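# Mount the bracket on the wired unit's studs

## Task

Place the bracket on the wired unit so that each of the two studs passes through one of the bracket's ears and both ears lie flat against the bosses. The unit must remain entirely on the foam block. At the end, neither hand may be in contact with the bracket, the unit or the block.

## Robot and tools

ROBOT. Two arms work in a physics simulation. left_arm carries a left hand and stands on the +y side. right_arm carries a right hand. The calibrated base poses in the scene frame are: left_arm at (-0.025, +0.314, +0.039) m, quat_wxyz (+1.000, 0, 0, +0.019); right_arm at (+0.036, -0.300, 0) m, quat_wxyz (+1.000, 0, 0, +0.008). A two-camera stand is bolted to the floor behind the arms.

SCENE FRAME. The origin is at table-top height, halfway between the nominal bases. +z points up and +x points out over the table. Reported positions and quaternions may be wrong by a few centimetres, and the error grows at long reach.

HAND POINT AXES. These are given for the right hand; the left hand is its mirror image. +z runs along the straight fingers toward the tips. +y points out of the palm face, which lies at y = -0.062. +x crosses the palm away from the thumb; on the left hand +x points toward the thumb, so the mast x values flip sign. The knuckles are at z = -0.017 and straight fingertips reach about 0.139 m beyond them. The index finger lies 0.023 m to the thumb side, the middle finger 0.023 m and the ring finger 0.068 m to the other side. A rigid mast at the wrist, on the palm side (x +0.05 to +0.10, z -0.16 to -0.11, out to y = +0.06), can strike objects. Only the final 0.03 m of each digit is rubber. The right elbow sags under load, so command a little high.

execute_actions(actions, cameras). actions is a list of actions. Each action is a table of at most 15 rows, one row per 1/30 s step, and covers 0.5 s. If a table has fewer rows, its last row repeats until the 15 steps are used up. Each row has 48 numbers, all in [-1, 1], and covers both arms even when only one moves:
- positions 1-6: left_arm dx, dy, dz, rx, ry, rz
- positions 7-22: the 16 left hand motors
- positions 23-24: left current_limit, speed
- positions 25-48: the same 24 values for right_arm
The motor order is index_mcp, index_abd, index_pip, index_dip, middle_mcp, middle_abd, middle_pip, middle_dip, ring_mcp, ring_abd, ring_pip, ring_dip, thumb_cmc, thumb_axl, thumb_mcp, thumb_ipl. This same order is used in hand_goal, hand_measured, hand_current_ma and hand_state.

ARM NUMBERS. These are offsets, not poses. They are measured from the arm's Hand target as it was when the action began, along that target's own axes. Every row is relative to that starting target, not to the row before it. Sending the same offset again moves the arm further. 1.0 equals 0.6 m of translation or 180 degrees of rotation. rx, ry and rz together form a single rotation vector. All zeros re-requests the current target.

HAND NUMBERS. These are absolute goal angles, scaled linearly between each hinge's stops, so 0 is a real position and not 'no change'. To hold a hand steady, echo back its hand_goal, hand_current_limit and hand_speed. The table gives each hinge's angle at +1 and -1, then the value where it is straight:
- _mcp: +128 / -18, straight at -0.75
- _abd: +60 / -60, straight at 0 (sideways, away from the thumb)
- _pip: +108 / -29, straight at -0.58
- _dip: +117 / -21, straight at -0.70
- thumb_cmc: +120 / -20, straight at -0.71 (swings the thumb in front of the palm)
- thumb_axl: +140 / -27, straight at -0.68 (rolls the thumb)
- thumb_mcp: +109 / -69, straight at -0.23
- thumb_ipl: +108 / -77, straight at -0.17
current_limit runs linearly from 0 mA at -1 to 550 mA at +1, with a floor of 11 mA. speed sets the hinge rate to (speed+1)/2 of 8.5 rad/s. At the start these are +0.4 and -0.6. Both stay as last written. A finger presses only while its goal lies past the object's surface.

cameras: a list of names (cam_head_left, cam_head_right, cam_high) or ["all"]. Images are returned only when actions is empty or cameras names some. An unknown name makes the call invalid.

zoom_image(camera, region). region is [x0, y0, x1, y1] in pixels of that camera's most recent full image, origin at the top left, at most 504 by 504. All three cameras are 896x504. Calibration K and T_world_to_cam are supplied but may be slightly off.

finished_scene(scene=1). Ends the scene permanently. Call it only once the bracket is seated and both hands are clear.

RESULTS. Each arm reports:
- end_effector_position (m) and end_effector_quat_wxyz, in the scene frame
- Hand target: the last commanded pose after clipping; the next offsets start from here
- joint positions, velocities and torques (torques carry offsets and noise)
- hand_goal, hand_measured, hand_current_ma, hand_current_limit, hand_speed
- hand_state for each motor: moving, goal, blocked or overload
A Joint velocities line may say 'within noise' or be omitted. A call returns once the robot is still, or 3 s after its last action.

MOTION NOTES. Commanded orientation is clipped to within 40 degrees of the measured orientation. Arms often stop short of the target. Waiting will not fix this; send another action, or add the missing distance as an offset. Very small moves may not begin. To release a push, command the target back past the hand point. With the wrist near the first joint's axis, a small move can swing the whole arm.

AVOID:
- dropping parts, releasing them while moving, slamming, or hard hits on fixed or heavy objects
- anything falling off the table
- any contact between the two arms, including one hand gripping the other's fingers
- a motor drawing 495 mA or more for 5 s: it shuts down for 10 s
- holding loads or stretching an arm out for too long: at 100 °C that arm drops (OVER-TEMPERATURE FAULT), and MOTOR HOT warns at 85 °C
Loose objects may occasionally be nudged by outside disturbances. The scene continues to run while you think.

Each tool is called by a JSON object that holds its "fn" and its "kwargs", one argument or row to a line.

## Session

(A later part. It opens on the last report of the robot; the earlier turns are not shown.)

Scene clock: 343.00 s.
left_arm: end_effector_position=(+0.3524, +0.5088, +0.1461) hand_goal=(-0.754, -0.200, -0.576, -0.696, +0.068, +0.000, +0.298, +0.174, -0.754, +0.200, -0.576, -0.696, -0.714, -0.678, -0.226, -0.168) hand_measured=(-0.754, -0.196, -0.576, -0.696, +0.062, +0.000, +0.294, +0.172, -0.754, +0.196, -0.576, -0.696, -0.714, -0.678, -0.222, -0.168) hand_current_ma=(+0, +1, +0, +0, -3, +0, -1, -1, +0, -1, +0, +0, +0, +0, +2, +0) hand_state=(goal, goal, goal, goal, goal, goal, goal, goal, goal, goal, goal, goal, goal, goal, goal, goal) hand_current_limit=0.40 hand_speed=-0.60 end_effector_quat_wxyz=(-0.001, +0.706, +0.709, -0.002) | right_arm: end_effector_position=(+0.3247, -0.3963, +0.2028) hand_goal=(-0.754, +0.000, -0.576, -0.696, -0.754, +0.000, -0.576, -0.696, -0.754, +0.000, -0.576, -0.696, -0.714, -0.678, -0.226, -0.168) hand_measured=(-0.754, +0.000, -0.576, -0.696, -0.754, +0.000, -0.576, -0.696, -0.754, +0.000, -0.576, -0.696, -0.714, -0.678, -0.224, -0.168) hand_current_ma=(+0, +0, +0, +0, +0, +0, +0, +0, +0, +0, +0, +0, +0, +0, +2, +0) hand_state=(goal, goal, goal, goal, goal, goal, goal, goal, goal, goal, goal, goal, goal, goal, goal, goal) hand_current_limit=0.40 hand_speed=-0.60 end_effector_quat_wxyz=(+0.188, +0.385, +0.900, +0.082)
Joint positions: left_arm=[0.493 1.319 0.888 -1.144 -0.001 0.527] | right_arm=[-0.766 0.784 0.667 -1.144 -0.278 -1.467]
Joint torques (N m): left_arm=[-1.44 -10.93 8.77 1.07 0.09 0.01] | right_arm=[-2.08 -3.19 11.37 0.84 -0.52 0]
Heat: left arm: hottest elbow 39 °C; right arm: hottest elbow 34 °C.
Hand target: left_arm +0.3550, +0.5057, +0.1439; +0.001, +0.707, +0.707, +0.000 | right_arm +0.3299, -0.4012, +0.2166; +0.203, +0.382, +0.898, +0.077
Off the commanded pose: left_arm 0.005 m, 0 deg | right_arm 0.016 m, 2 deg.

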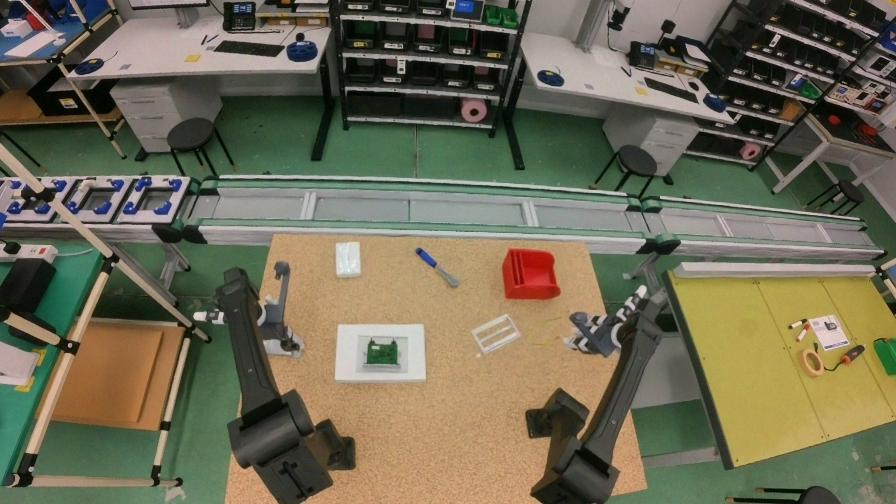

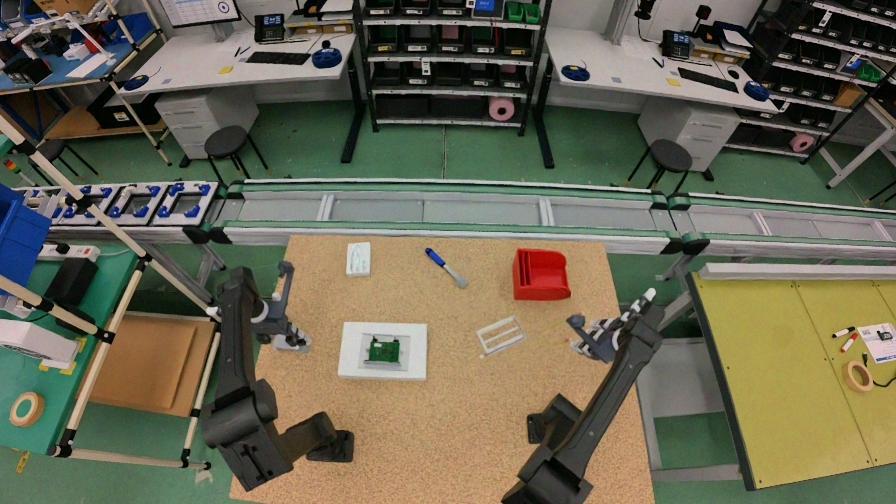

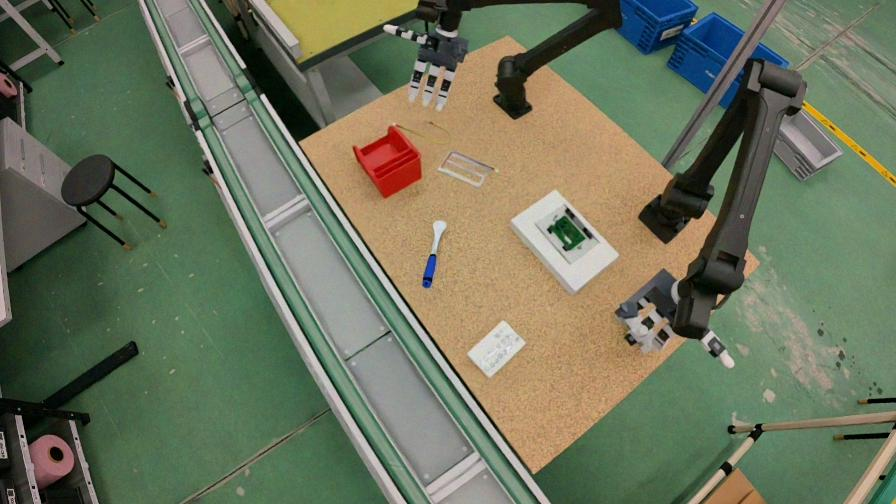

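{"fn": "execute_actions", "kwargs": {
  "actions": [
    [[0.005,-0.004,0.014,0,0,0,-0.754,-0.2,-0.576,-0.696,0.068,0,0.299,0.174,-0.754,0.2,-0.576,-0.696,-0.714,-0.678,-0.226,-0.168,0.4,-0.6,0,0,0,0,0,0,-0.754,0,-0.576,-0.696,-0.754,0,-0.576,-0.696,-0.754,0,-0.576,-0.696,-0.714,-0.678,-0.226,-0.168,0.4,-0.6]],
    [[0,0,0,0,0,0,-0.754,-0.08,-0.576,-0.696,0.068,0,0.299,0.174,-0.754,0.08,-0.576,-0.696,-0.714,-0.678,-0.226,-0.168,0.2,-0.8,0,0,0,0,0,0,-0.754,0,-0.576,-0.696,-0.754,0,-0.576,-0.696,-0.754,0,-0.576,-0.696,-0.714,-0.678,-0.226,-0.168,0.4,-0.6]]
  ],
  "cameras": ["all"]
}}

{"fn": "zoom_image", "kwargs": {
  "camera": "cam_high",
  "region": [610, 290, 680, 360]
}}

{"fn": "zoom_image", "kwargs": {
  "camera": "cam_head_right",
  "region": [260, 310, 320, 360]
}}

Scene clock: 352.60 s.
left_arm: end_effector_position=(+0.3550, +0.5103, +0.1450) hand_goal=(-0.754, -0.080, -0.576, -0.696, +0.068, +0.000, +0.298, +0.174, -0.754, +0.080, -0.576, -0.696, -0.714, -0.678, -0.226, -0.168) hand_measured=(-0.754, -0.082, -0.576, -0.696, +0.062, +0.000, +0.294, +0.172, -0.754, +0.082, -0.576, -0.696, -0.714, -0.678, -0.222, -0.168) hand_current_ma=(+0, +0, +0, +0, -3, +0, -1, -1, +0, +0, +0, +0, +0, +0, +2, +0) hand_state=(goal, goal, goal, goal, goal, goal, goal, goal, goal, goal, goal, goal, goal, goal, goal, goal) hand_current_limit=0.20 hand_speed=-0.80 end_effector_quat_wxyz=(+0.001, +0.706, +0.709, +0.006) | right_arm: end_effector_position=(+0.3247, -0.3963, +0.2028) hand_goal=(-0.754, +0.000, -0.576, -0.696, -0.754, +0.000, -0.576, -0.696, -0.754, +0.000, -0.576, -0.696, -0.714, -0.678, -0.226, -0.168) hand_measured=(-0.754, +0.000, -0.576, -0.696, -0.754, +0.000, -0.576, -0.696, -0.754, +0.000, -0.576, -0.696, -0.714, -0.678, -0.224, -0.168) hand_current_ma=(+0, +0, +0, +0, +0, +0, +0, +0, +0, +0, +0, +0, +0, +0, +2, +0) hand_state=(goal, goal, goal, goal, goal, goal, goal, goal, goal, goal, goal, goal, goal, goal, goal, goal) hand_current_limit=0.40 hand_speed=-0.60 end_effector_quat_wxyz=(+0.188, +0.385, +0.900, +0.082)
Joint positions: left_arm=[0.493 1.319 0.881 -1.12 -0.001 0.527] | right_arm=[-0.766 0.784 0.667 -1.144 -0.278 -1.467]
Joint torques (N m): left_arm=[-0.44 -9.93 7.97 1.11 0.1 0.11] | right_arm=[-2.08 -3.19 11.38 0.87 -0.53 0]
Heat: left arm: hottest elbow 39 °C; right arm: hottest elbow 34 °C.
Hand target: left_arm +0.3526, +0.5087, +0.1355; +0.001, +0.707, +0.707, +0.000 | right_arm +0.3299, -0.4012, +0.2166; +0.203, +0.382, +0.898, +0.077
Off the commanded pose: left_arm 0.010 m, 1 deg | right_arm 0.016 m, 2 deg.

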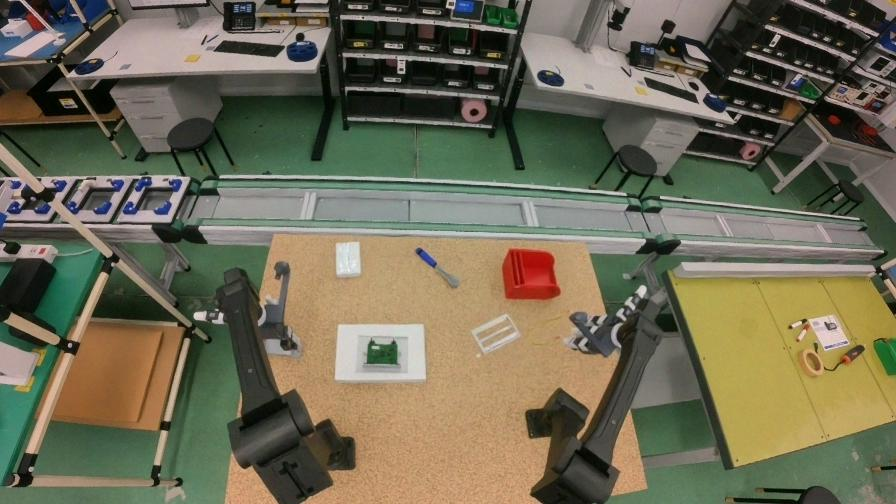

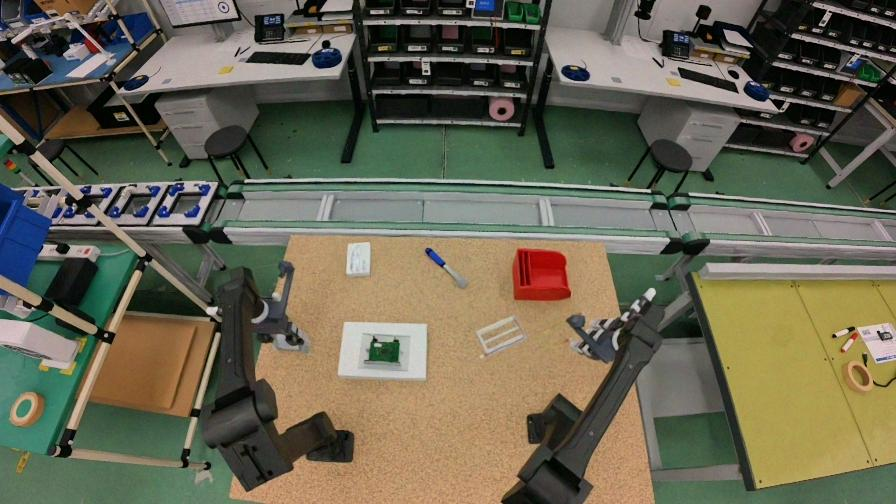

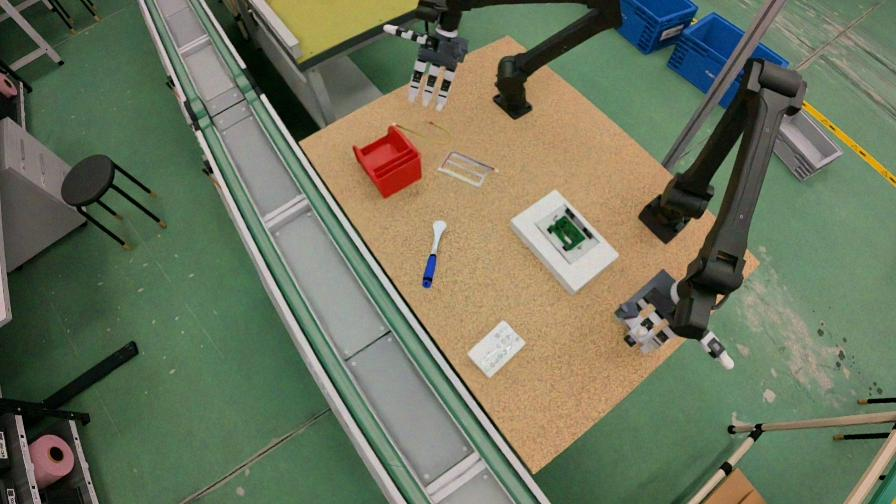

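Scaled by 7.200 from the camera's 896x504 image, which has a finer 1280x720 frame.

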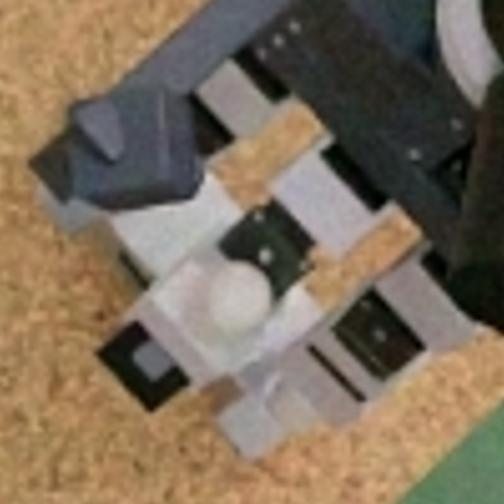

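Scaled by 8.400 from the camera's 896x504 image, which has a finer 1280x720 frame.

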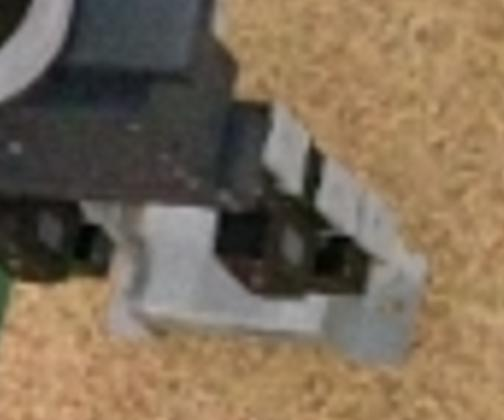

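{"fn": "execute_actions", "kwargs": {
  "actions": [
    [[0,0,-0.025,0,0,0,-0.754,-0.08,-0.576,-0.696,0.068,0,0.299,0.174,-0.754,0.08,-0.576,-0.696,-0.714,-0.678,-0.226,-0.168,0.2,-0.8,0,0,0,0,0,0,-0.754,0,-0.576,-0.696,-0.754,0,-0.576,-0.696,-0.754,0,-0.576,-0.696,-0.714,-0.678,-0.226,-0.168,0.4,-0.6]]
  ],
  "cameras": ["cam_high"]
}}

{"fn": "zoom_image", "kwargs": {
  "camera": "cam_high",
  "region": [610, 290, 680, 360]
}}

Scene clock: 362.10 s.
left_arm: end_effector_position=(+0.3520, +0.5085, +0.1442) hand_goal=(-0.754, -0.080, -0.576, -0.696, +0.068, +0.000, +0.298, +0.174, -0.754, +0.080, -0.576, -0.696, -0.714, -0.678, -0.226, -0.168) hand_measured=(-0.752, -0.084, -0.576, -0.696, +0.062, +0.000, +0.294, +0.172, -0.754, +0.082, -0.576, -0.696, -0.714, -0.678, -0.222, -0.168) hand_current_ma=(+1, -1, +0, +0, -3, +0, -1, -1, +0, +0, +0, +0, +0, +0, +2, +0) hand_state=(goal, goal, goal, goal, goal, goal, goal, goal, goal, goal, goal, goal, goal, goal, goal, goal) hand_current_limit=0.20 hand_speed=-0.80 end_effector_quat_wxyz=(-0.001, +0.706, +0.709, +0.000) | right_arm: end_effector_position=(+0.3247, -0.3963, +0.2028) hand_goal=(-0.754, +0.000, -0.576, -0.696, -0.754, +0.000, -0.576, -0.696, -0.754, +0.000, -0.576, -0.696, -0.714, -0.678, -0.226, -0.168) hand_measured=(-0.754, +0.000, -0.576, -0.696, -0.754, +0.000, -0.576, -0.696, -0.754, +0.000, -0.576, -0.696, -0.714, -0.678, -0.224, -0.168) hand_current_ma=(+0, +0, +0, +0, +0, +0, +0, +0, +0, +0, +0, +0, +0, +0, +2, +0) hand_state=(goal, goal, goal, goal, goal, goal, goal, goal, goal, goal, goal, goal, goal, goal, goal, goal) hand_current_limit=0.40 hand_speed=-0.60 end_effector_quat_wxyz=(+0.188, +0.385, +0.900, +0.082)
Joint positions: left_arm=[0.493 1.318 0.881 -1.135 -0.001 0.527] | right_arm=[-0.766 0.784 0.667 -1.144 -0.278 -1.467]
Joint torques (N m): left_arm=[-0.26 -11.58 10.32 0.05 0.09 0.1] | right_arm=[-1.96 -3.25 11.38 0.9 -0.52 0]
Heat: left arm: hottest elbow 38 °C; right arm: hottest elbow 34 °C.
Hand target: left_arm +0.3526, +0.5087, +0.1505; +0.001, +0.707, +0.707, +0.000 | right_arm +0.3299, -0.4012, +0.2166; +0.203, +0.382, +0.898, +0.077
Off the commanded pose: left_arm 0.006 m, 0 deg | right_arm 0.016 m, 2 deg.
Images, in order (width x height): cam_high 896x504.

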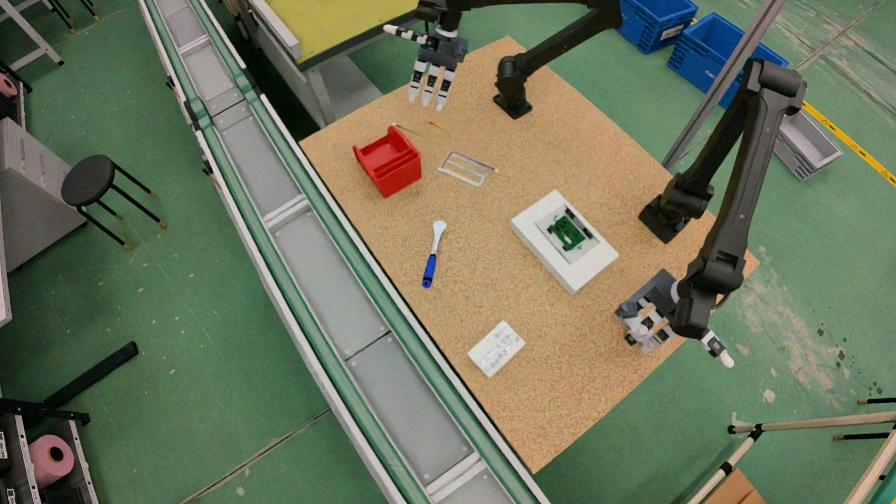

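Scaled by 7.200 from the camera's 896x504 image, which has a finer 1280x720 frame.

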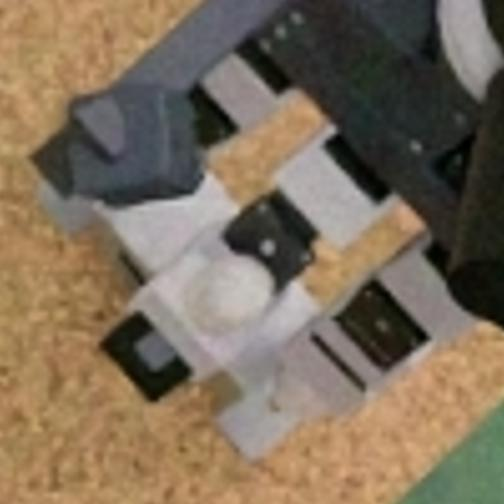

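{"fn": "execute_actions", "kwargs": {
  "actions": [
    [[0,0,-0.018,0,0,0,-0.754,-0.08,-0.576,-0.696,0.068,0,0.299,0.174,-0.754,0.08,-0.576,-0.696,-0.714,-0.678,-0.226,-0.168,0.2,-0.8,0,0,0,0,0,0,-0.754,0,-0.576,-0.696,-0.754,0,-0.576,-0.696,-0.754,0,-0.576,-0.696,-0.714,-0.678,-0.226,-0.168,0.4,-0.6]]
  ],
  "cameras": ["all"]
}}

{"fn": "zoom_image", "kwargs": {
  "camera": "cam_high",
  "region": [625, 315, 665, 355]
}}

{"fn": "zoom_image", "kwargs": {
  "camera": "cam_head_right",
  "region": [270, 320, 320, 360]
}}

Scene clock: 368.37 s.
left_arm: end_effector_position=(+0.3455, +0.5047, +0.1480) hand_goal=(-0.754, -0.080, -0.576, -0.696, +0.068, +0.000, +0.298, +0.174, -0.754, +0.080, -0.576, -0.696, -0.714, -0.678, -0.226, -0.168) hand_measured=(-0.748, -0.088, -0.574, -0.696, +0.062, +0.000, +0.294, +0.172, -0.754, +0.082, -0.576, -0.696, -0.714, -0.678, -0.222, -0.168) hand_current_ma=(+3, -3, +0, +0, -3, +0, -1, -1, +0, +0, +0, +0, +0, +0, +2, +0) hand_state=(goal, goal, goal, goal, goal, goal, goal, goal, goal, goal, goal, goal, goal, goal, goal, goal) hand_current_limit=0.20 hand_speed=-0.80 end_effector_quat_wxyz=(-0.003, +0.706, +0.708, -0.008) | right_arm: end_effector_position=(+0.3247, -0.3963, +0.2028) hand_goal=(-0.754, +0.000, -0.576, -0.696, -0.754, +0.000, -0.576, -0.696, -0.754, +0.000, -0.576, -0.696, -0.714, -0.678, -0.226, -0.168) hand_measured=(-0.754, +0.000, -0.576, -0.696, -0.754, +0.000, -0.576, -0.696, -0.754, +0.000, -0.576, -0.696, -0.714, -0.678, -0.224, -0.168) hand_current_ma=(+0, +0, +0, +0, +0, +0, +0, +0, +0, +0, +0, +0, +0, +0, +2, +0) hand_state=(goal, goal, goal, goal, goal, goal, goal, goal, goal, goal, goal, goal, goal, goal, goal, goal) hand_current_limit=0.40 hand_speed=-0.60 end_effector_quat_wxyz=(+0.188, +0.385, +0.900, +0.082)
Joint positions: left_arm=[0.493 1.302 0.881 -1.167 -0.001 0.527] | right_arm=[-0.766 0.784 0.667 -1.144 -0.278 -1.467]
Joint torques (N m): left_arm=[-0.5 -10.99 12.04 -0.01 0.09 0.11] | right_arm=[-2.14 -3.25 11.37 0.88 -0.52 0]
Heat: left arm: hottest elbow 38 °C; right arm: hottest elbow 34 °C.
Hand target: left_arm +0.3525, +0.5087, +0.1613; +0.001, +0.707, +0.707, +0.000 | right_arm +0.3299, -0.4012, +0.2166; +0.203, +0.382, +0.898, +0.077
Off the commanded pose: left_arm 0.016 m, 1 deg | right_arm 0.016 m, 2 deg.

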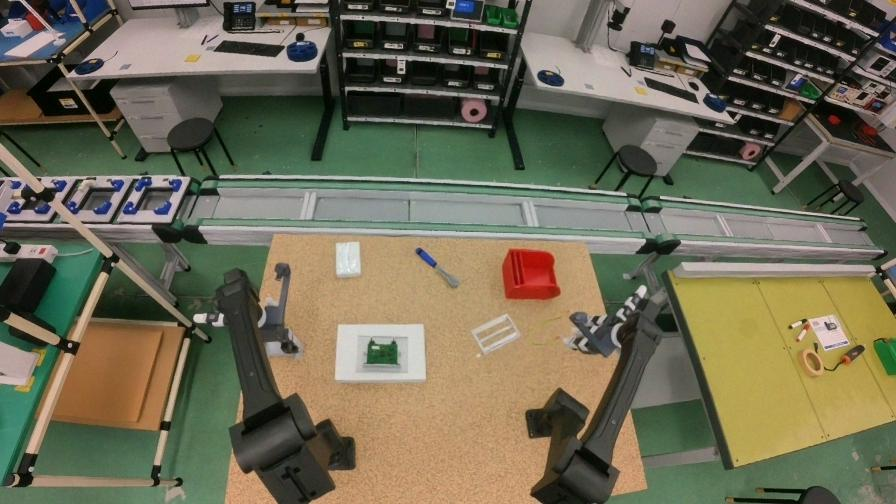

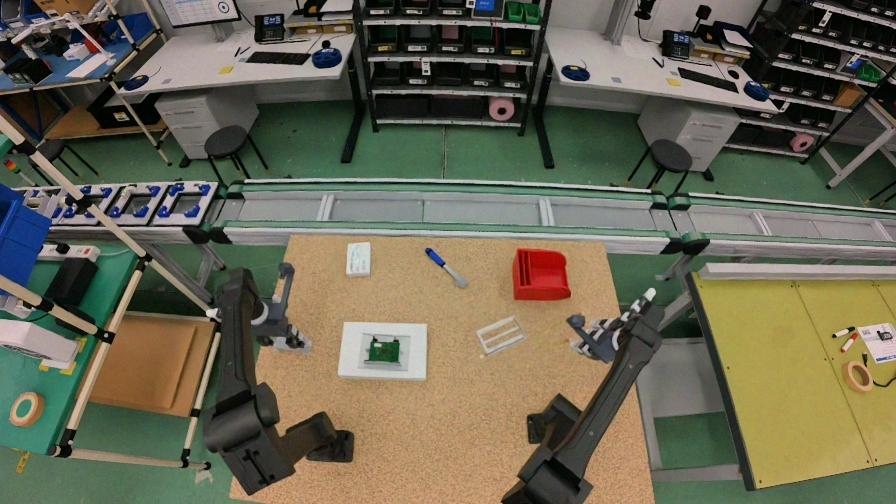

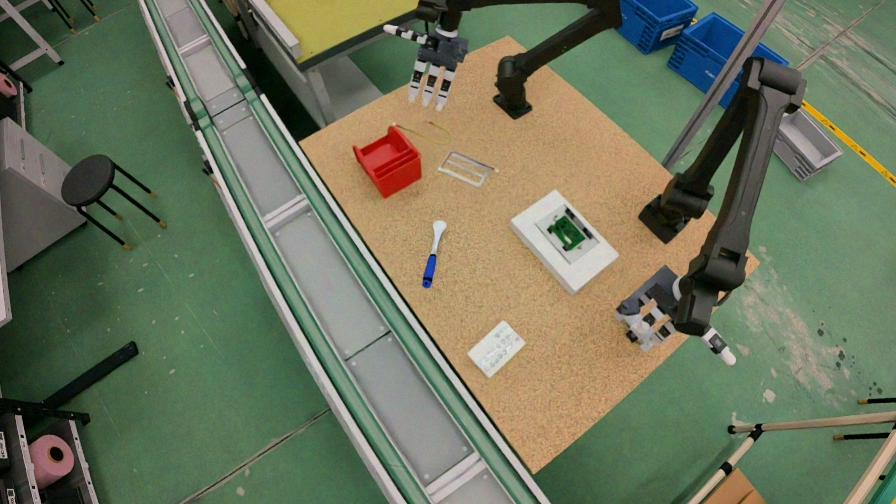

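Scaled by 12.600 from the camera's 896x504 image, which has a finer 1280x720 frame.

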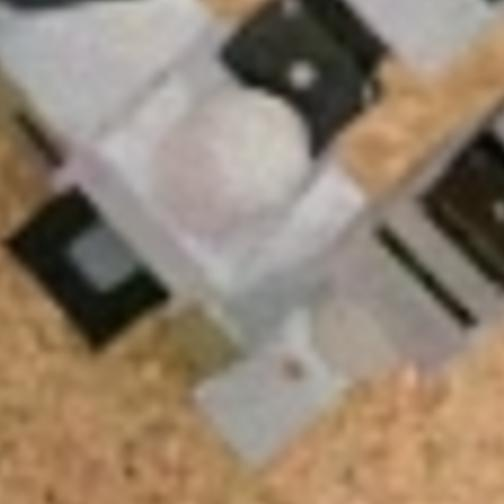

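Scaled by 10.080 from the camera's 896x504 image, which has a finer 1280x720 frame.

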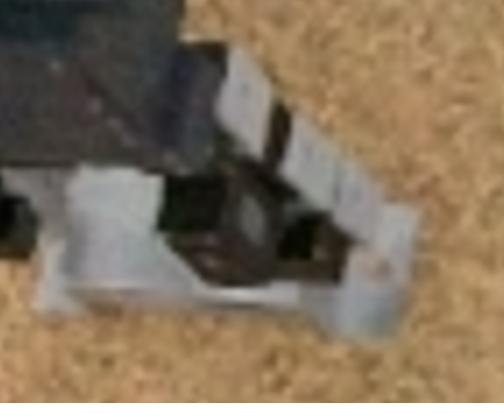

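{"fn": "execute_actions", "kwargs": {
  "actions": [
    [[0,0,-0.065,0,0,0,-0.754,-0.16,-0.576,-0.696,0.068,0,0.299,0.174,-0.754,0.16,-0.576,-0.696,-0.714,-0.678,-0.226,-0.168,0.2,-0.8,0,0,0,0,0,0,-0.754,0,-0.576,-0.696,-0.754,0,-0.576,-0.696,-0.754,0,-0.576,-0.696,-0.714,-0.678,-0.226,-0.168,0.4,-0.6]],
    [[0,0,0.067,0,0,0,-0.754,-0.16,-0.576,-0.696,0.068,0,0.299,0.174,-0.754,0.16,-0.576,-0.696,-0.714,-0.678,-0.226,-0.168,0.2,-0.8,0,0,0,0,0,0,-0.754,0,-0.576,-0.696,-0.754,0,-0.576,-0.696,-0.754,0,-0.576,-0.696,-0.714,-0.678,-0.226,-0.168,0.4,-0.6]]
  ],
  "cameras": ["all"]
}}

{"fn": "zoom_image", "kwargs": {
  "camera": "cam_high",
  "region": [625, 315, 665, 355]
}}

{"fn": "zoom_image", "kwargs": {
  "camera": "cam_head_right",
  "region": [270, 320, 320, 360]
}}

Scene clock: 374.90 s.
left_arm: end_effector_position=(+0.3539, +0.5096, +0.1678) hand_goal=(-0.754, -0.160, -0.576, -0.696, +0.068, +0.000, +0.298, +0.174, -0.754, +0.160, -0.576, -0.696, -0.714, -0.678, -0.226, -0.168) hand_measured=(-0.752, -0.156, -0.574, -0.696, +0.062, +0.000, +0.294, +0.172, -0.754, +0.156, -0.576, -0.696, -0.714, -0.678, -0.222, -0.168) hand_current_ma=(+0, +1, +0, +0, -3, +0, -1, -1, +0, -1, +0, +0, +0, +0, +2, +0) hand_state=(goal, goal, goal, goal, goal, goal, goal, goal, goal, goal, goal, goal, goal, goal, goal, goal) hand_current_limit=0.20 hand_speed=-0.80 end_effector_quat_wxyz=(+0.000, +0.706, +0.709, +0.004) | right_arm: end_effector_position=(+0.3247, -0.3963, +0.2028) hand_goal=(-0.754, +0.000, -0.576, -0.696, -0.754, +0.000, -0.576, -0.696, -0.754, +0.000, -0.576, -0.696, -0.714, -0.678, -0.226, -0.168) hand_measured=(-0.754, +0.000, -0.576, -0.696, -0.754, +0.000, -0.576, -0.696, -0.754, +0.000, -0.576, -0.696, -0.714, -0.678, -0.224, -0.168) hand_current_ma=(+0, +0, +0, +0, +0, +0, +0, +0, +0, +0, +0, +0, +0, +0, +2, +0) hand_state=(goal, goal, goal, goal, goal, goal, goal, goal, goal, goal, goal, goal, goal, goal, goal, goal) hand_current_limit=0.40 hand_speed=-0.60 end_effector_quat_wxyz=(+0.188, +0.385, +0.900, +0.082)
Joint positions: left_arm=[0.493 1.292 0.922 -1.194 -0.001 0.527] | right_arm=[-0.766 0.784 0.667 -1.144 -0.278 -1.467]
Joint torques (N m): left_arm=[-0.5 -10.11 8.43 1.07 0.09 0.11] | right_arm=[-2.08 -3.25 11.4 0.87 -0.52 0]
Heat: left arm: hottest elbow 38 °C; right arm: hottest elbow 34 °C.
Hand target: left_arm +0.3526, +0.5088, +0.1601; +0.001, +0.707, +0.707, +0.000 | right_arm +0.3299, -0.4012, +0.2166; +0.203, +0.382, +0.898, +0.077
Off the commanded pose: left_arm 0.008 m, 0 deg | right_arm 0.016 m, 2 deg.

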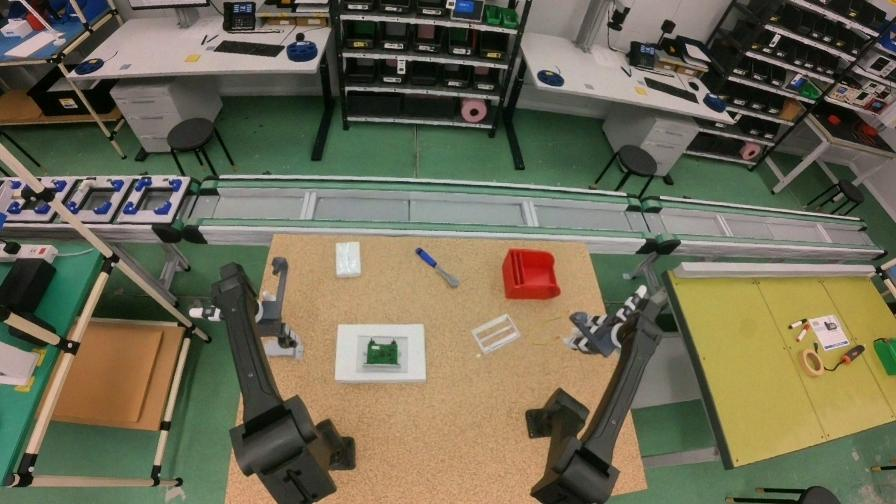

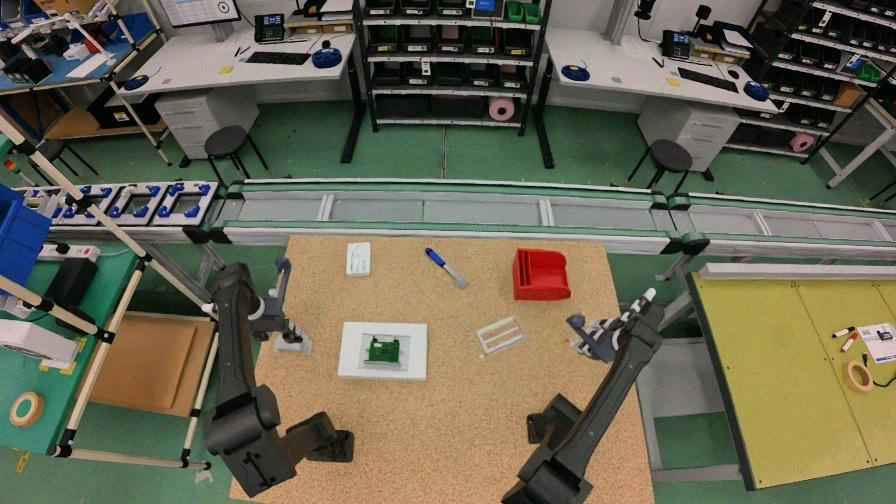

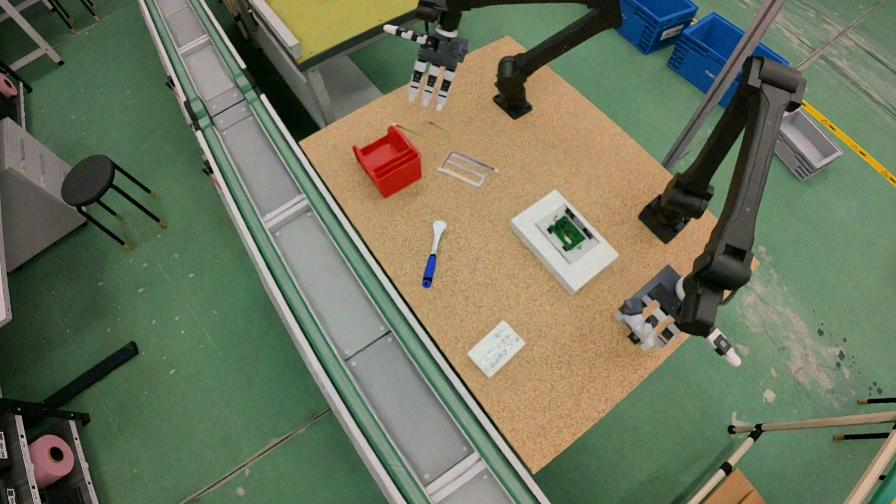

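Scaled by 12.600 from the camera's 896x504 image, which has a finer 1280x720 frame.

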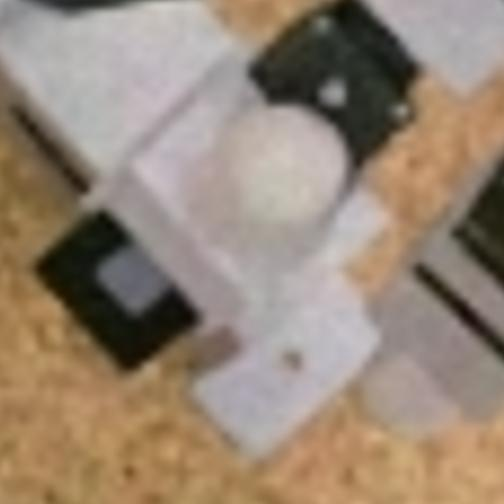

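Scaled by 10.080 from the camera's 896x504 image, which has a finer 1280x720 frame.

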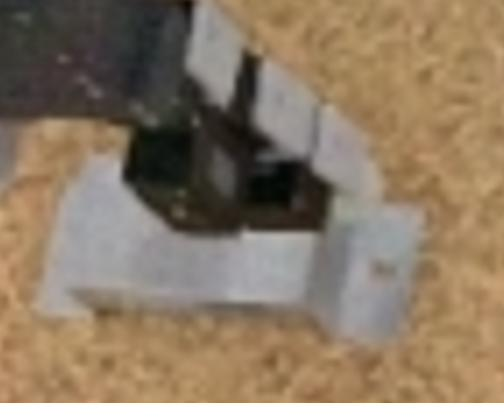

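{"fn": "execute_actions", "kwargs": {
  "actions": [
    [[0,-0.022,0.02,0,0,0,-0.754,-0.16,-0.576,-0.696,0.068,0,0.299,0.174,-0.754,0.16,-0.576,-0.696,-0.714,-0.678,-0.226,-0.168,0.2,-0.8,0,0,0,0,0,0,-0.754,0,-0.576,-0.696,-0.754,0,-0.576,-0.696,-0.754,0,-0.576,-0.696,-0.714,-0.678,-0.226,-0.168,0.4,-0.6]],
    [[0,0,0.02,0,0,0,-0.754,-0.16,-0.576,-0.696,0.068,0,0.299,0.174,-0.754,0.16,-0.576,-0.696,-0.714,-0.678,-0.226,-0.168,0.2,-0.8,0,0,0,0,0,0,-0.754,0,-0.576,-0.696,-0.754,0,-0.576,-0.696,-0.754,0,-0.576,-0.696,-0.714,-0.678,-0.226,-0.168,0.4,-0.6]]
  ],
  "cameras": ["cam_high","cam_head_right"]
}}

{"fn": "zoom_image", "kwargs": {
  "camera": "cam_high",
  "region": [625, 315, 665, 355]
}}

{"fn": "zoom_image", "kwargs": {
  "camera": "cam_head_right",
  "region": [270, 320, 320, 360]
}}

Scene clock: 406.33 s.
left_arm: end_effector_position=(+0.3433, +0.5070, +0.1461) hand_goal=(-0.754, -0.160, -0.576, -0.696, +0.068, +0.000, +0.298, +0.174, -0.754, +0.160, -0.576, -0.696, -0.714, -0.678, -0.226, -0.168) hand_measured=(-0.752, -0.156, -0.574, -0.696, +0.062, +0.000, +0.294, +0.172, -0.754, +0.156, -0.576, -0.696, -0.714, -0.678, -0.222, -0.168) hand_current_ma=(+0, +1, +0, +0, -3, +0, -1, -1, +0, -1, +0, +0, +0, +0, +2, +0) hand_state=(goal, goal, goal, goal, goal, goal, goal, goal, goal, goal, goal, goal, goal, goal, goal, goal) hand_current_limit=0.20 hand_speed=-0.80 end_effector_quat_wxyz=(+0.001, +0.706, +0.709, +0.007) | right_arm: end_effector_position=(+0.3247, -0.3963, +0.2028) hand_goal=(-0.754, +0.000, -0.576, -0.696, -0.754, +0.000, -0.576, -0.696, -0.754, +0.000, -0.576, -0.696, -0.714, -0.678, -0.226, -0.168) hand_measured=(-0.754, +0.000, -0.576, -0.696, -0.754, +0.000, -0.576, -0.696, -0.754, +0.000, -0.576, -0.696, -0.714, -0.678, -0.224, -0.168) hand_current_ma=(+0, +0, +0, +0, +0, +0, +0, +0, +0, +0, +0, +0, +0, +0, +2, +0) hand_state=(goal, goal, goal, goal, goal, goal, goal, goal, goal, goal, goal, goal, goal, goal, goal, goal) hand_current_limit=0.40 hand_speed=-0.60 end_effector_quat_wxyz=(+0.188, +0.385, +0.900, +0.082)
Joint positions: left_arm=[0.502 1.285 0.853 -1.125 -0.001 0.537] | right_arm=[-0.766 0.784 0.667 -1.144 -0.278 -1.467]
Joint torques (N m): left_arm=[0.38 -9.05 8.09 1.09 0.08 0.21] | right_arm=[-2.08 -3.19 11.37 0.88 -0.52 0]
Heat: left arm: hottest elbow 39 °C; right arm: hottest elbow 35 °C.
Hand target: left_arm +0.3394, +0.5087, +0.1360; +0.001, +0.707, +0.707, +0.000 | right_arm +0.3299, -0.4012, +0.2166; +0.203, +0.382, +0.898, +0.077
Off the commanded pose: left_arm 0.011 m, 1 deg | right_arm 0.016 m, 2 deg.
Images, in order (width x height): cam_head_right 896x504, cam_high 896x504.

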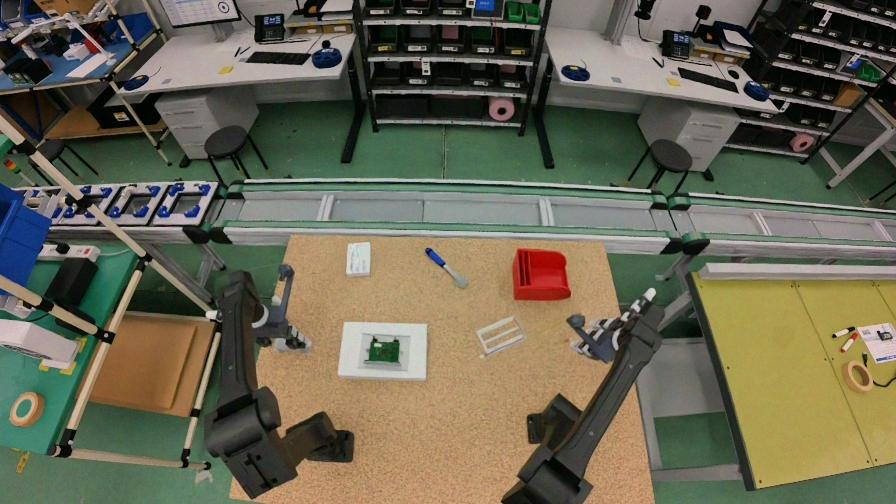

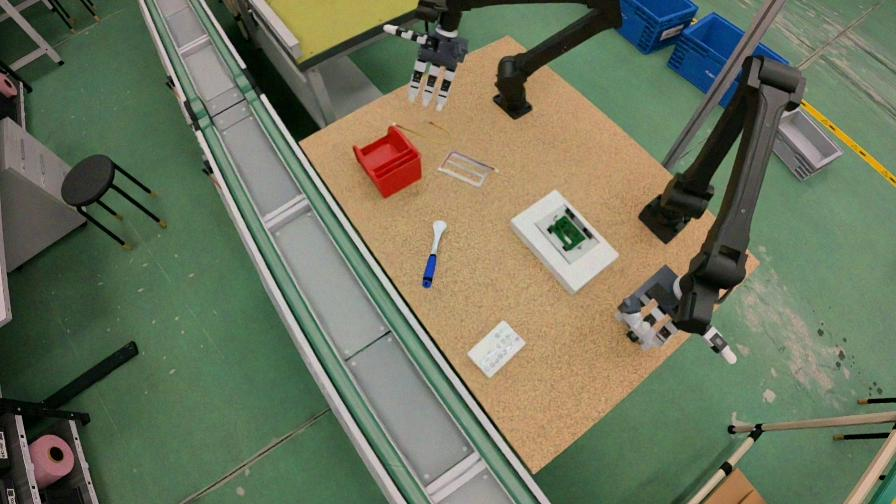

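Scaled by 12.600 from the camera's 896x504 image, which has a finer 1280x720 frame.

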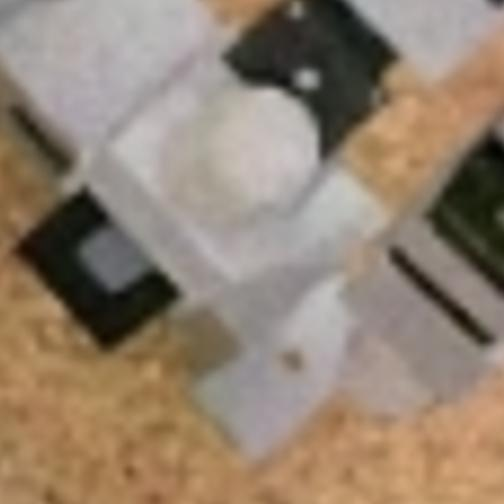

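Scaled by 10.080 from the camera's 896x504 image, which has a finer 1280x720 frame.

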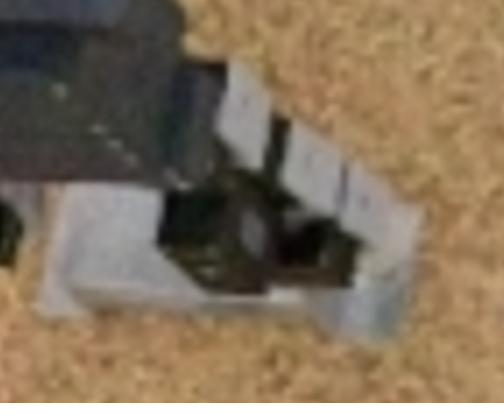

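{"fn": "execute_actions", "kwargs": {
  "actions": [
    [[0.004,0.002,0.02,0,0,0,-0.754,-0.18,-0.576,-0.696,0.068,0,0.299,0.174,-0.754,0.18,-0.576,-0.696,-0.714,-0.678,-0.226,-0.168,0.2,-0.8,0,0,0,0,0,0,-0.754,0,-0.576,-0.696,-0.754,0,-0.576,-0.696,-0.754,0,-0.576,-0.696,-0.714,-0.678,-0.226,-0.168,0.4,-0.6]]
  ],
  "cameras": ["cam_high","cam_head_right"]
}}

Scene clock: 420.50 s.
left_arm: end_effector_position=(+0.3447, +0.5093, +0.1330) hand_goal=(-0.754, -0.180, -0.576, -0.696, +0.068, +0.000, +0.298, +0.174, -0.754, +0.180, -0.576, -0.696, -0.714, -0.678, -0.226, -0.168) hand_measured=(-0.752, -0.176, -0.574, -0.696, +0.062, +0.000, +0.294, +0.172, -0.754, +0.176, -0.576, -0.696, -0.714, -0.678, -0.222, -0.168) hand_current_ma=(+0, +1, +0, +0, -3, +0, -1, -1, +0, -1, +0, +0, +0, +0, +2, +0) hand_state=(goal, goal, goal, goal, goal, goal, goal, goal, goal, goal, goal, goal, goal, goal, goal, goal) hand_current_limit=0.20 hand_speed=-0.80 end_effector_quat_wxyz=(+0.001, +0.706, +0.709, +0.006) | right_arm: end_effector_position=(+0.3247, -0.3963, +0.2028) hand_goal=(-0.754, +0.000, -0.576, -0.696, -0.754, +0.000, -0.576, -0.696, -0.754, +0.000, -0.576, -0.696, -0.714, -0.678, -0.226, -0.168) hand_measured=(-0.754, +0.000, -0.576, -0.696, -0.754, +0.000, -0.576, -0.696, -0.754, +0.000, -0.576, -0.696, -0.714, -0.678, -0.224, -0.168) hand_current_ma=(+0, +0, +0, +0, +0, +0, +0, +0, +0, +0, +0, +0, +0, +0, +2, +0) hand_state=(goal, goal, goal, goal, goal, goal, goal, goal, goal, goal, goal, goal, goal, goal, goal, goal) hand_current_limit=0.40 hand_speed=-0.60 end_effector_quat_wxyz=(+0.188, +0.385, +0.900, +0.082)
Joint positions: left_arm=[0.506 1.31 0.838 -1.087 -0.001 0.541] | right_arm=[-0.766 0.784 0.667 -1.144 -0.278 -1.467]
Joint torques (N m): left_arm=[0.44 -9.47 8.02 1.06 0.08 0.21] | right_arm=[-2.08 -3.19 11.37 0.87 -0.52 0]
Heat: left arm: hottest elbow 38 °C; right arm: hottest elbow 35 °C.
Hand target: left_arm +0.3407, +0.5113, +0.1241; +0.001, +0.707, +0.707, +0.000 | right_arm +0.3299, -0.4012, +0.2166; +0.203, +0.382, +0.898, +0.077
Off the commanded pose: left_arm 0.010 m, 1 deg | right_arm 0.016 m, 2 deg.
Images, in order (width x height): cam_head_right 896x504, cam_high 896x504.

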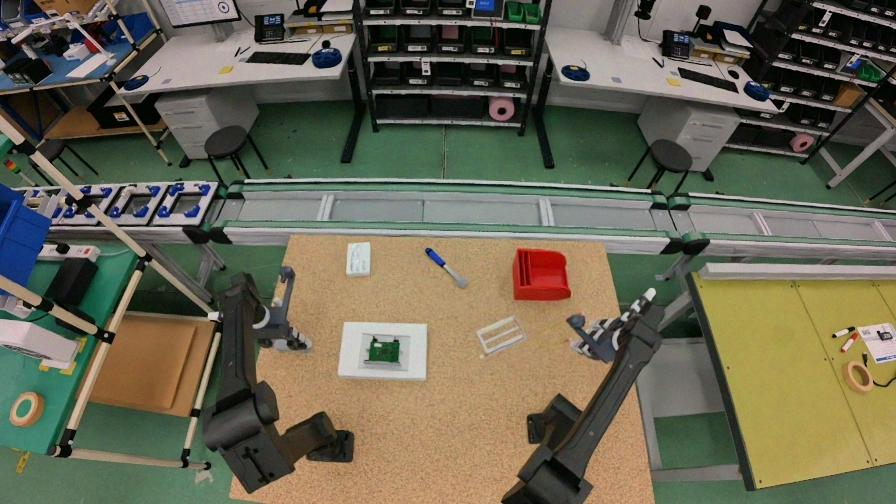

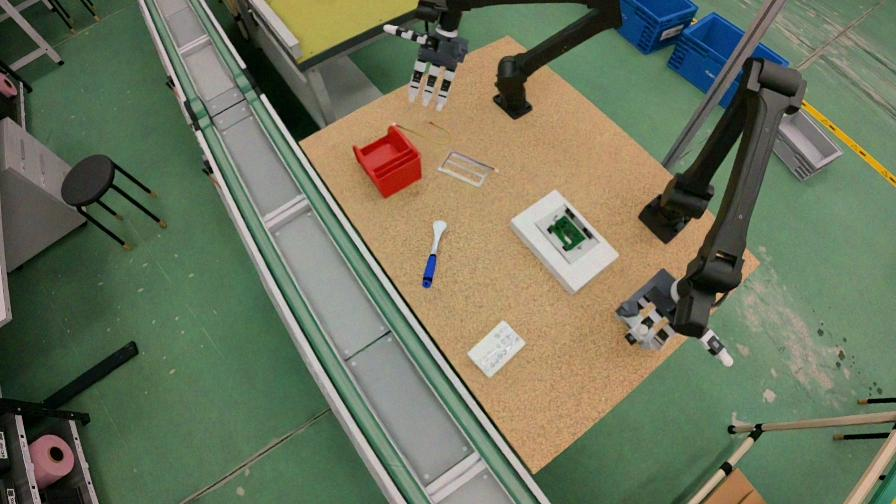

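{"fn": "zoom_image", "kwargs": {
  "camera": "cam_high",
  "region": [600, 300, 690, 360]
}}

{"fn": "zoom_image", "kwargs": {
  "camera": "cam_head_right",
  "region": [250, 310, 325, 360]
}}

Scaled by 5.600 from the camera's 896x504 image, which has a finer 1280x720 frame.

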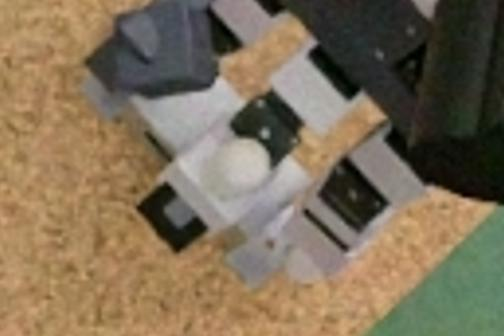

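Scaled by 6.720 from the camera's 896x504 image, which has a finer 1280x720 frame.

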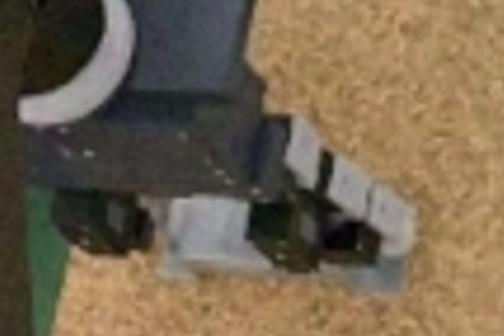

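{"fn": "execute_actions", "kwargs": {
  "actions": [
    [[0.0,-0.003,-0.022,0,0,0,-0.754,-0.14,-0.576,-0.696,0.068,0,0.299,0.174,-0.754,0.14,-0.576,-0.696,-0.714,-0.678,-0.226,-0.168,0.2,-0.8,0,0,0,0,0,0,-0.754,0,-0.576,-0.696,-0.754,0,-0.576,-0.696,-0.754,0,-0.576,-0.696,-0.714,-0.678,-0.226,-0.168,0.4,-0.6]]
  ]
}}

Scene clock: 429.97 s.
left_arm: end_effector_position=(+0.3415, +0.5083, +0.1335) hand_goal=(-0.754, -0.140, -0.576, -0.696, +0.068, +0.000, +0.298, +0.174, -0.754, +0.140, -0.576, -0.696, -0.714, -0.678, -0.226, -0.168) hand_measured=(-0.752, -0.142, -0.574, -0.696, +0.062, +0.000, +0.294, +0.172, -0.754, +0.142, -0.576, -0.696, -0.714, -0.678, -0.222, -0.168) hand_current_ma=(+0, +0, +0, +0, -3, +0, -1, -1, +0, +0, +0, +0, +0, +0, +2, +0) hand_state=(goal, goal, goal, goal, goal, goal, goal, goal, goal, goal, goal, goal, goal, goal, goal, goal) hand_current_limit=0.20 hand_speed=-0.80 end_effector_quat_wxyz=(+0.000, +0.706, +0.708, +0.001) | right_arm: end_effector_position=(+0.3247, -0.3963, +0.2028) hand_goal=(-0.754, +0.000, -0.576, -0.696, -0.754, +0.000, -0.576, -0.696, -0.754, +0.000, -0.576, -0.696, -0.714, -0.678, -0.226, -0.168) hand_measured=(-0.754, +0.000, -0.576, -0.696, -0.754, +0.000, -0.576, -0.696, -0.754, +0.000, -0.576, -0.696, -0.714, -0.678, -0.224, -0.168) hand_current_ma=(+0, +0, +0, +0, +0, +0, +0, +0, +0, +0, +0, +0, +0, +0, +2, +0) hand_state=(goal, goal, goal, goal, goal, goal, goal, goal, goal, goal, goal, goal, goal, goal, goal, goal) hand_current_limit=0.40 hand_speed=-0.60 end_effector_quat_wxyz=(+0.188, +0.385, +0.900, +0.082)
Joint positions: left_arm=[0.509 1.306 0.838 -1.101 -0.001 0.544] | right_arm=[-0.766 0.784 0.667 -1.144 -0.278 -1.467]
Joint torques (N m): left_arm=[0.44 -11.28 9.65 0.16 0.08 0.2] | right_arm=[-2.08 -3.19 11.4 0.88 -0.52 0]
Heat: left arm: hottest elbow 38 °C; right arm: hottest elbow 35 °C.
Hand target: left_arm +0.3389, +0.5112, +0.1374; +0.001, +0.707, +0.707, +0.001 | right_arm +0.3299, -0.4012, +0.2166; +0.203, +0.382, +0.898, +0.077
Off the commanded pose: left_arm 0.005 m, 0 deg | right_arm 0.016 m, 2 deg.

{"fn": "execute_actions", "kwargs": {
  "actions": [
    [[0.0,0.002,-0.009,0,0,0,-0.754,-0.1,-0.576,-0.696,0.068,0,0.299,0.174,-0.754,0.1,-0.576,-0.696,-0.714,-0.678,-0.226,-0.168,0.2,-0.85,0,0,0,0,0,0,-0.754,0,-0.576,-0.696,-0.754,0,-0.576,-0.696,-0.754,0,-0.576,-0.696,-0.714,-0.678,-0.226,-0.168,0.4,-0.6]]
  ]
}}

Scene clock: 433.33 s.
left_arm: end_effector_position=(+0.3382, +0.5063, +0.1340) hand_goal=(-0.754, -0.100, -0.576, -0.696, +0.068, +0.000, +0.298, +0.174, -0.754, +0.100, -0.576, -0.696, -0.714, -0.678, -0.226, -0.168) hand_measured=(-0.752, -0.102, -0.574, -0.696, +0.062, +0.000, +0.294, +0.172, -0.754, +0.102, -0.576, -0.696, -0.714, -0.678, -0.222, -0.168) hand_current_ma=(+0, +0, +0, +0, -3, +0, -1, -1, +0, +0, +0, +0, +0, +0, +2, +0) hand_state=(goal, goal, goal, goal, goal, goal, goal, goal, goal, goal, goal, goal, goal, goal, goal, goal) hand_current_limit=0.20 hand_speed=-0.85 end_effector_quat_wxyz=(-0.002, +0.706, +0.708, -0.005) | right_arm: end_effector_position=(+0.3247, -0.3963, +0.2028) hand_goal=(-0.754, +0.000, -0.576, -0.696, -0.754, +0.000, -0.576, -0.696, -0.754, +0.000, -0.576, -0.696, -0.714, -0.678, -0.226, -0.168) hand_measured=(-0.754, +0.000, -0.576, -0.696, -0.754, +0.000, -0.576, -0.696, -0.754, +0.000, -0.576, -0.696, -0.714, -0.678, -0.224, -0.168) hand_current_ma=(+0, +0, +0, +0, +0, +0, +0, +0, +0, +0, +0, +0, +0, +0, +2, +0) hand_state=(goal, goal, goal, goal, goal, goal, goal, goal, goal, goal, goal, goal, goal, goal, goal, goal) hand_current_limit=0.40 hand_speed=-0.60 end_effector_quat_wxyz=(+0.188, +0.385, +0.900, +0.082)
Joint positions: left_arm=[0.509 1.301 0.838 -1.117 -0.001 0.544] | right_arm=[-0.766 0.784 0.667 -1.144 -0.278 -1.467]
Joint torques (N m): left_arm=[0.44 -10.99 10.76 0.13 0.08 0.18] | right_arm=[-2.08 -3.25 11.38 0.88 -0.52 0]
Heat: left arm: hottest elbow 38 °C; right arm: hottest elbow 35 °C.
Hand target: left_arm +0.3401, +0.5112, +0.1427; +0.001, +0.707, +0.707, +0.000 | right_arm +0.3299, -0.4012, +0.2166; +0.203, +0.382, +0.898, +0.077
Off the commanded pose: left_arm 0.010 m, 1 deg | right_arm 0.016 m, 2 deg.


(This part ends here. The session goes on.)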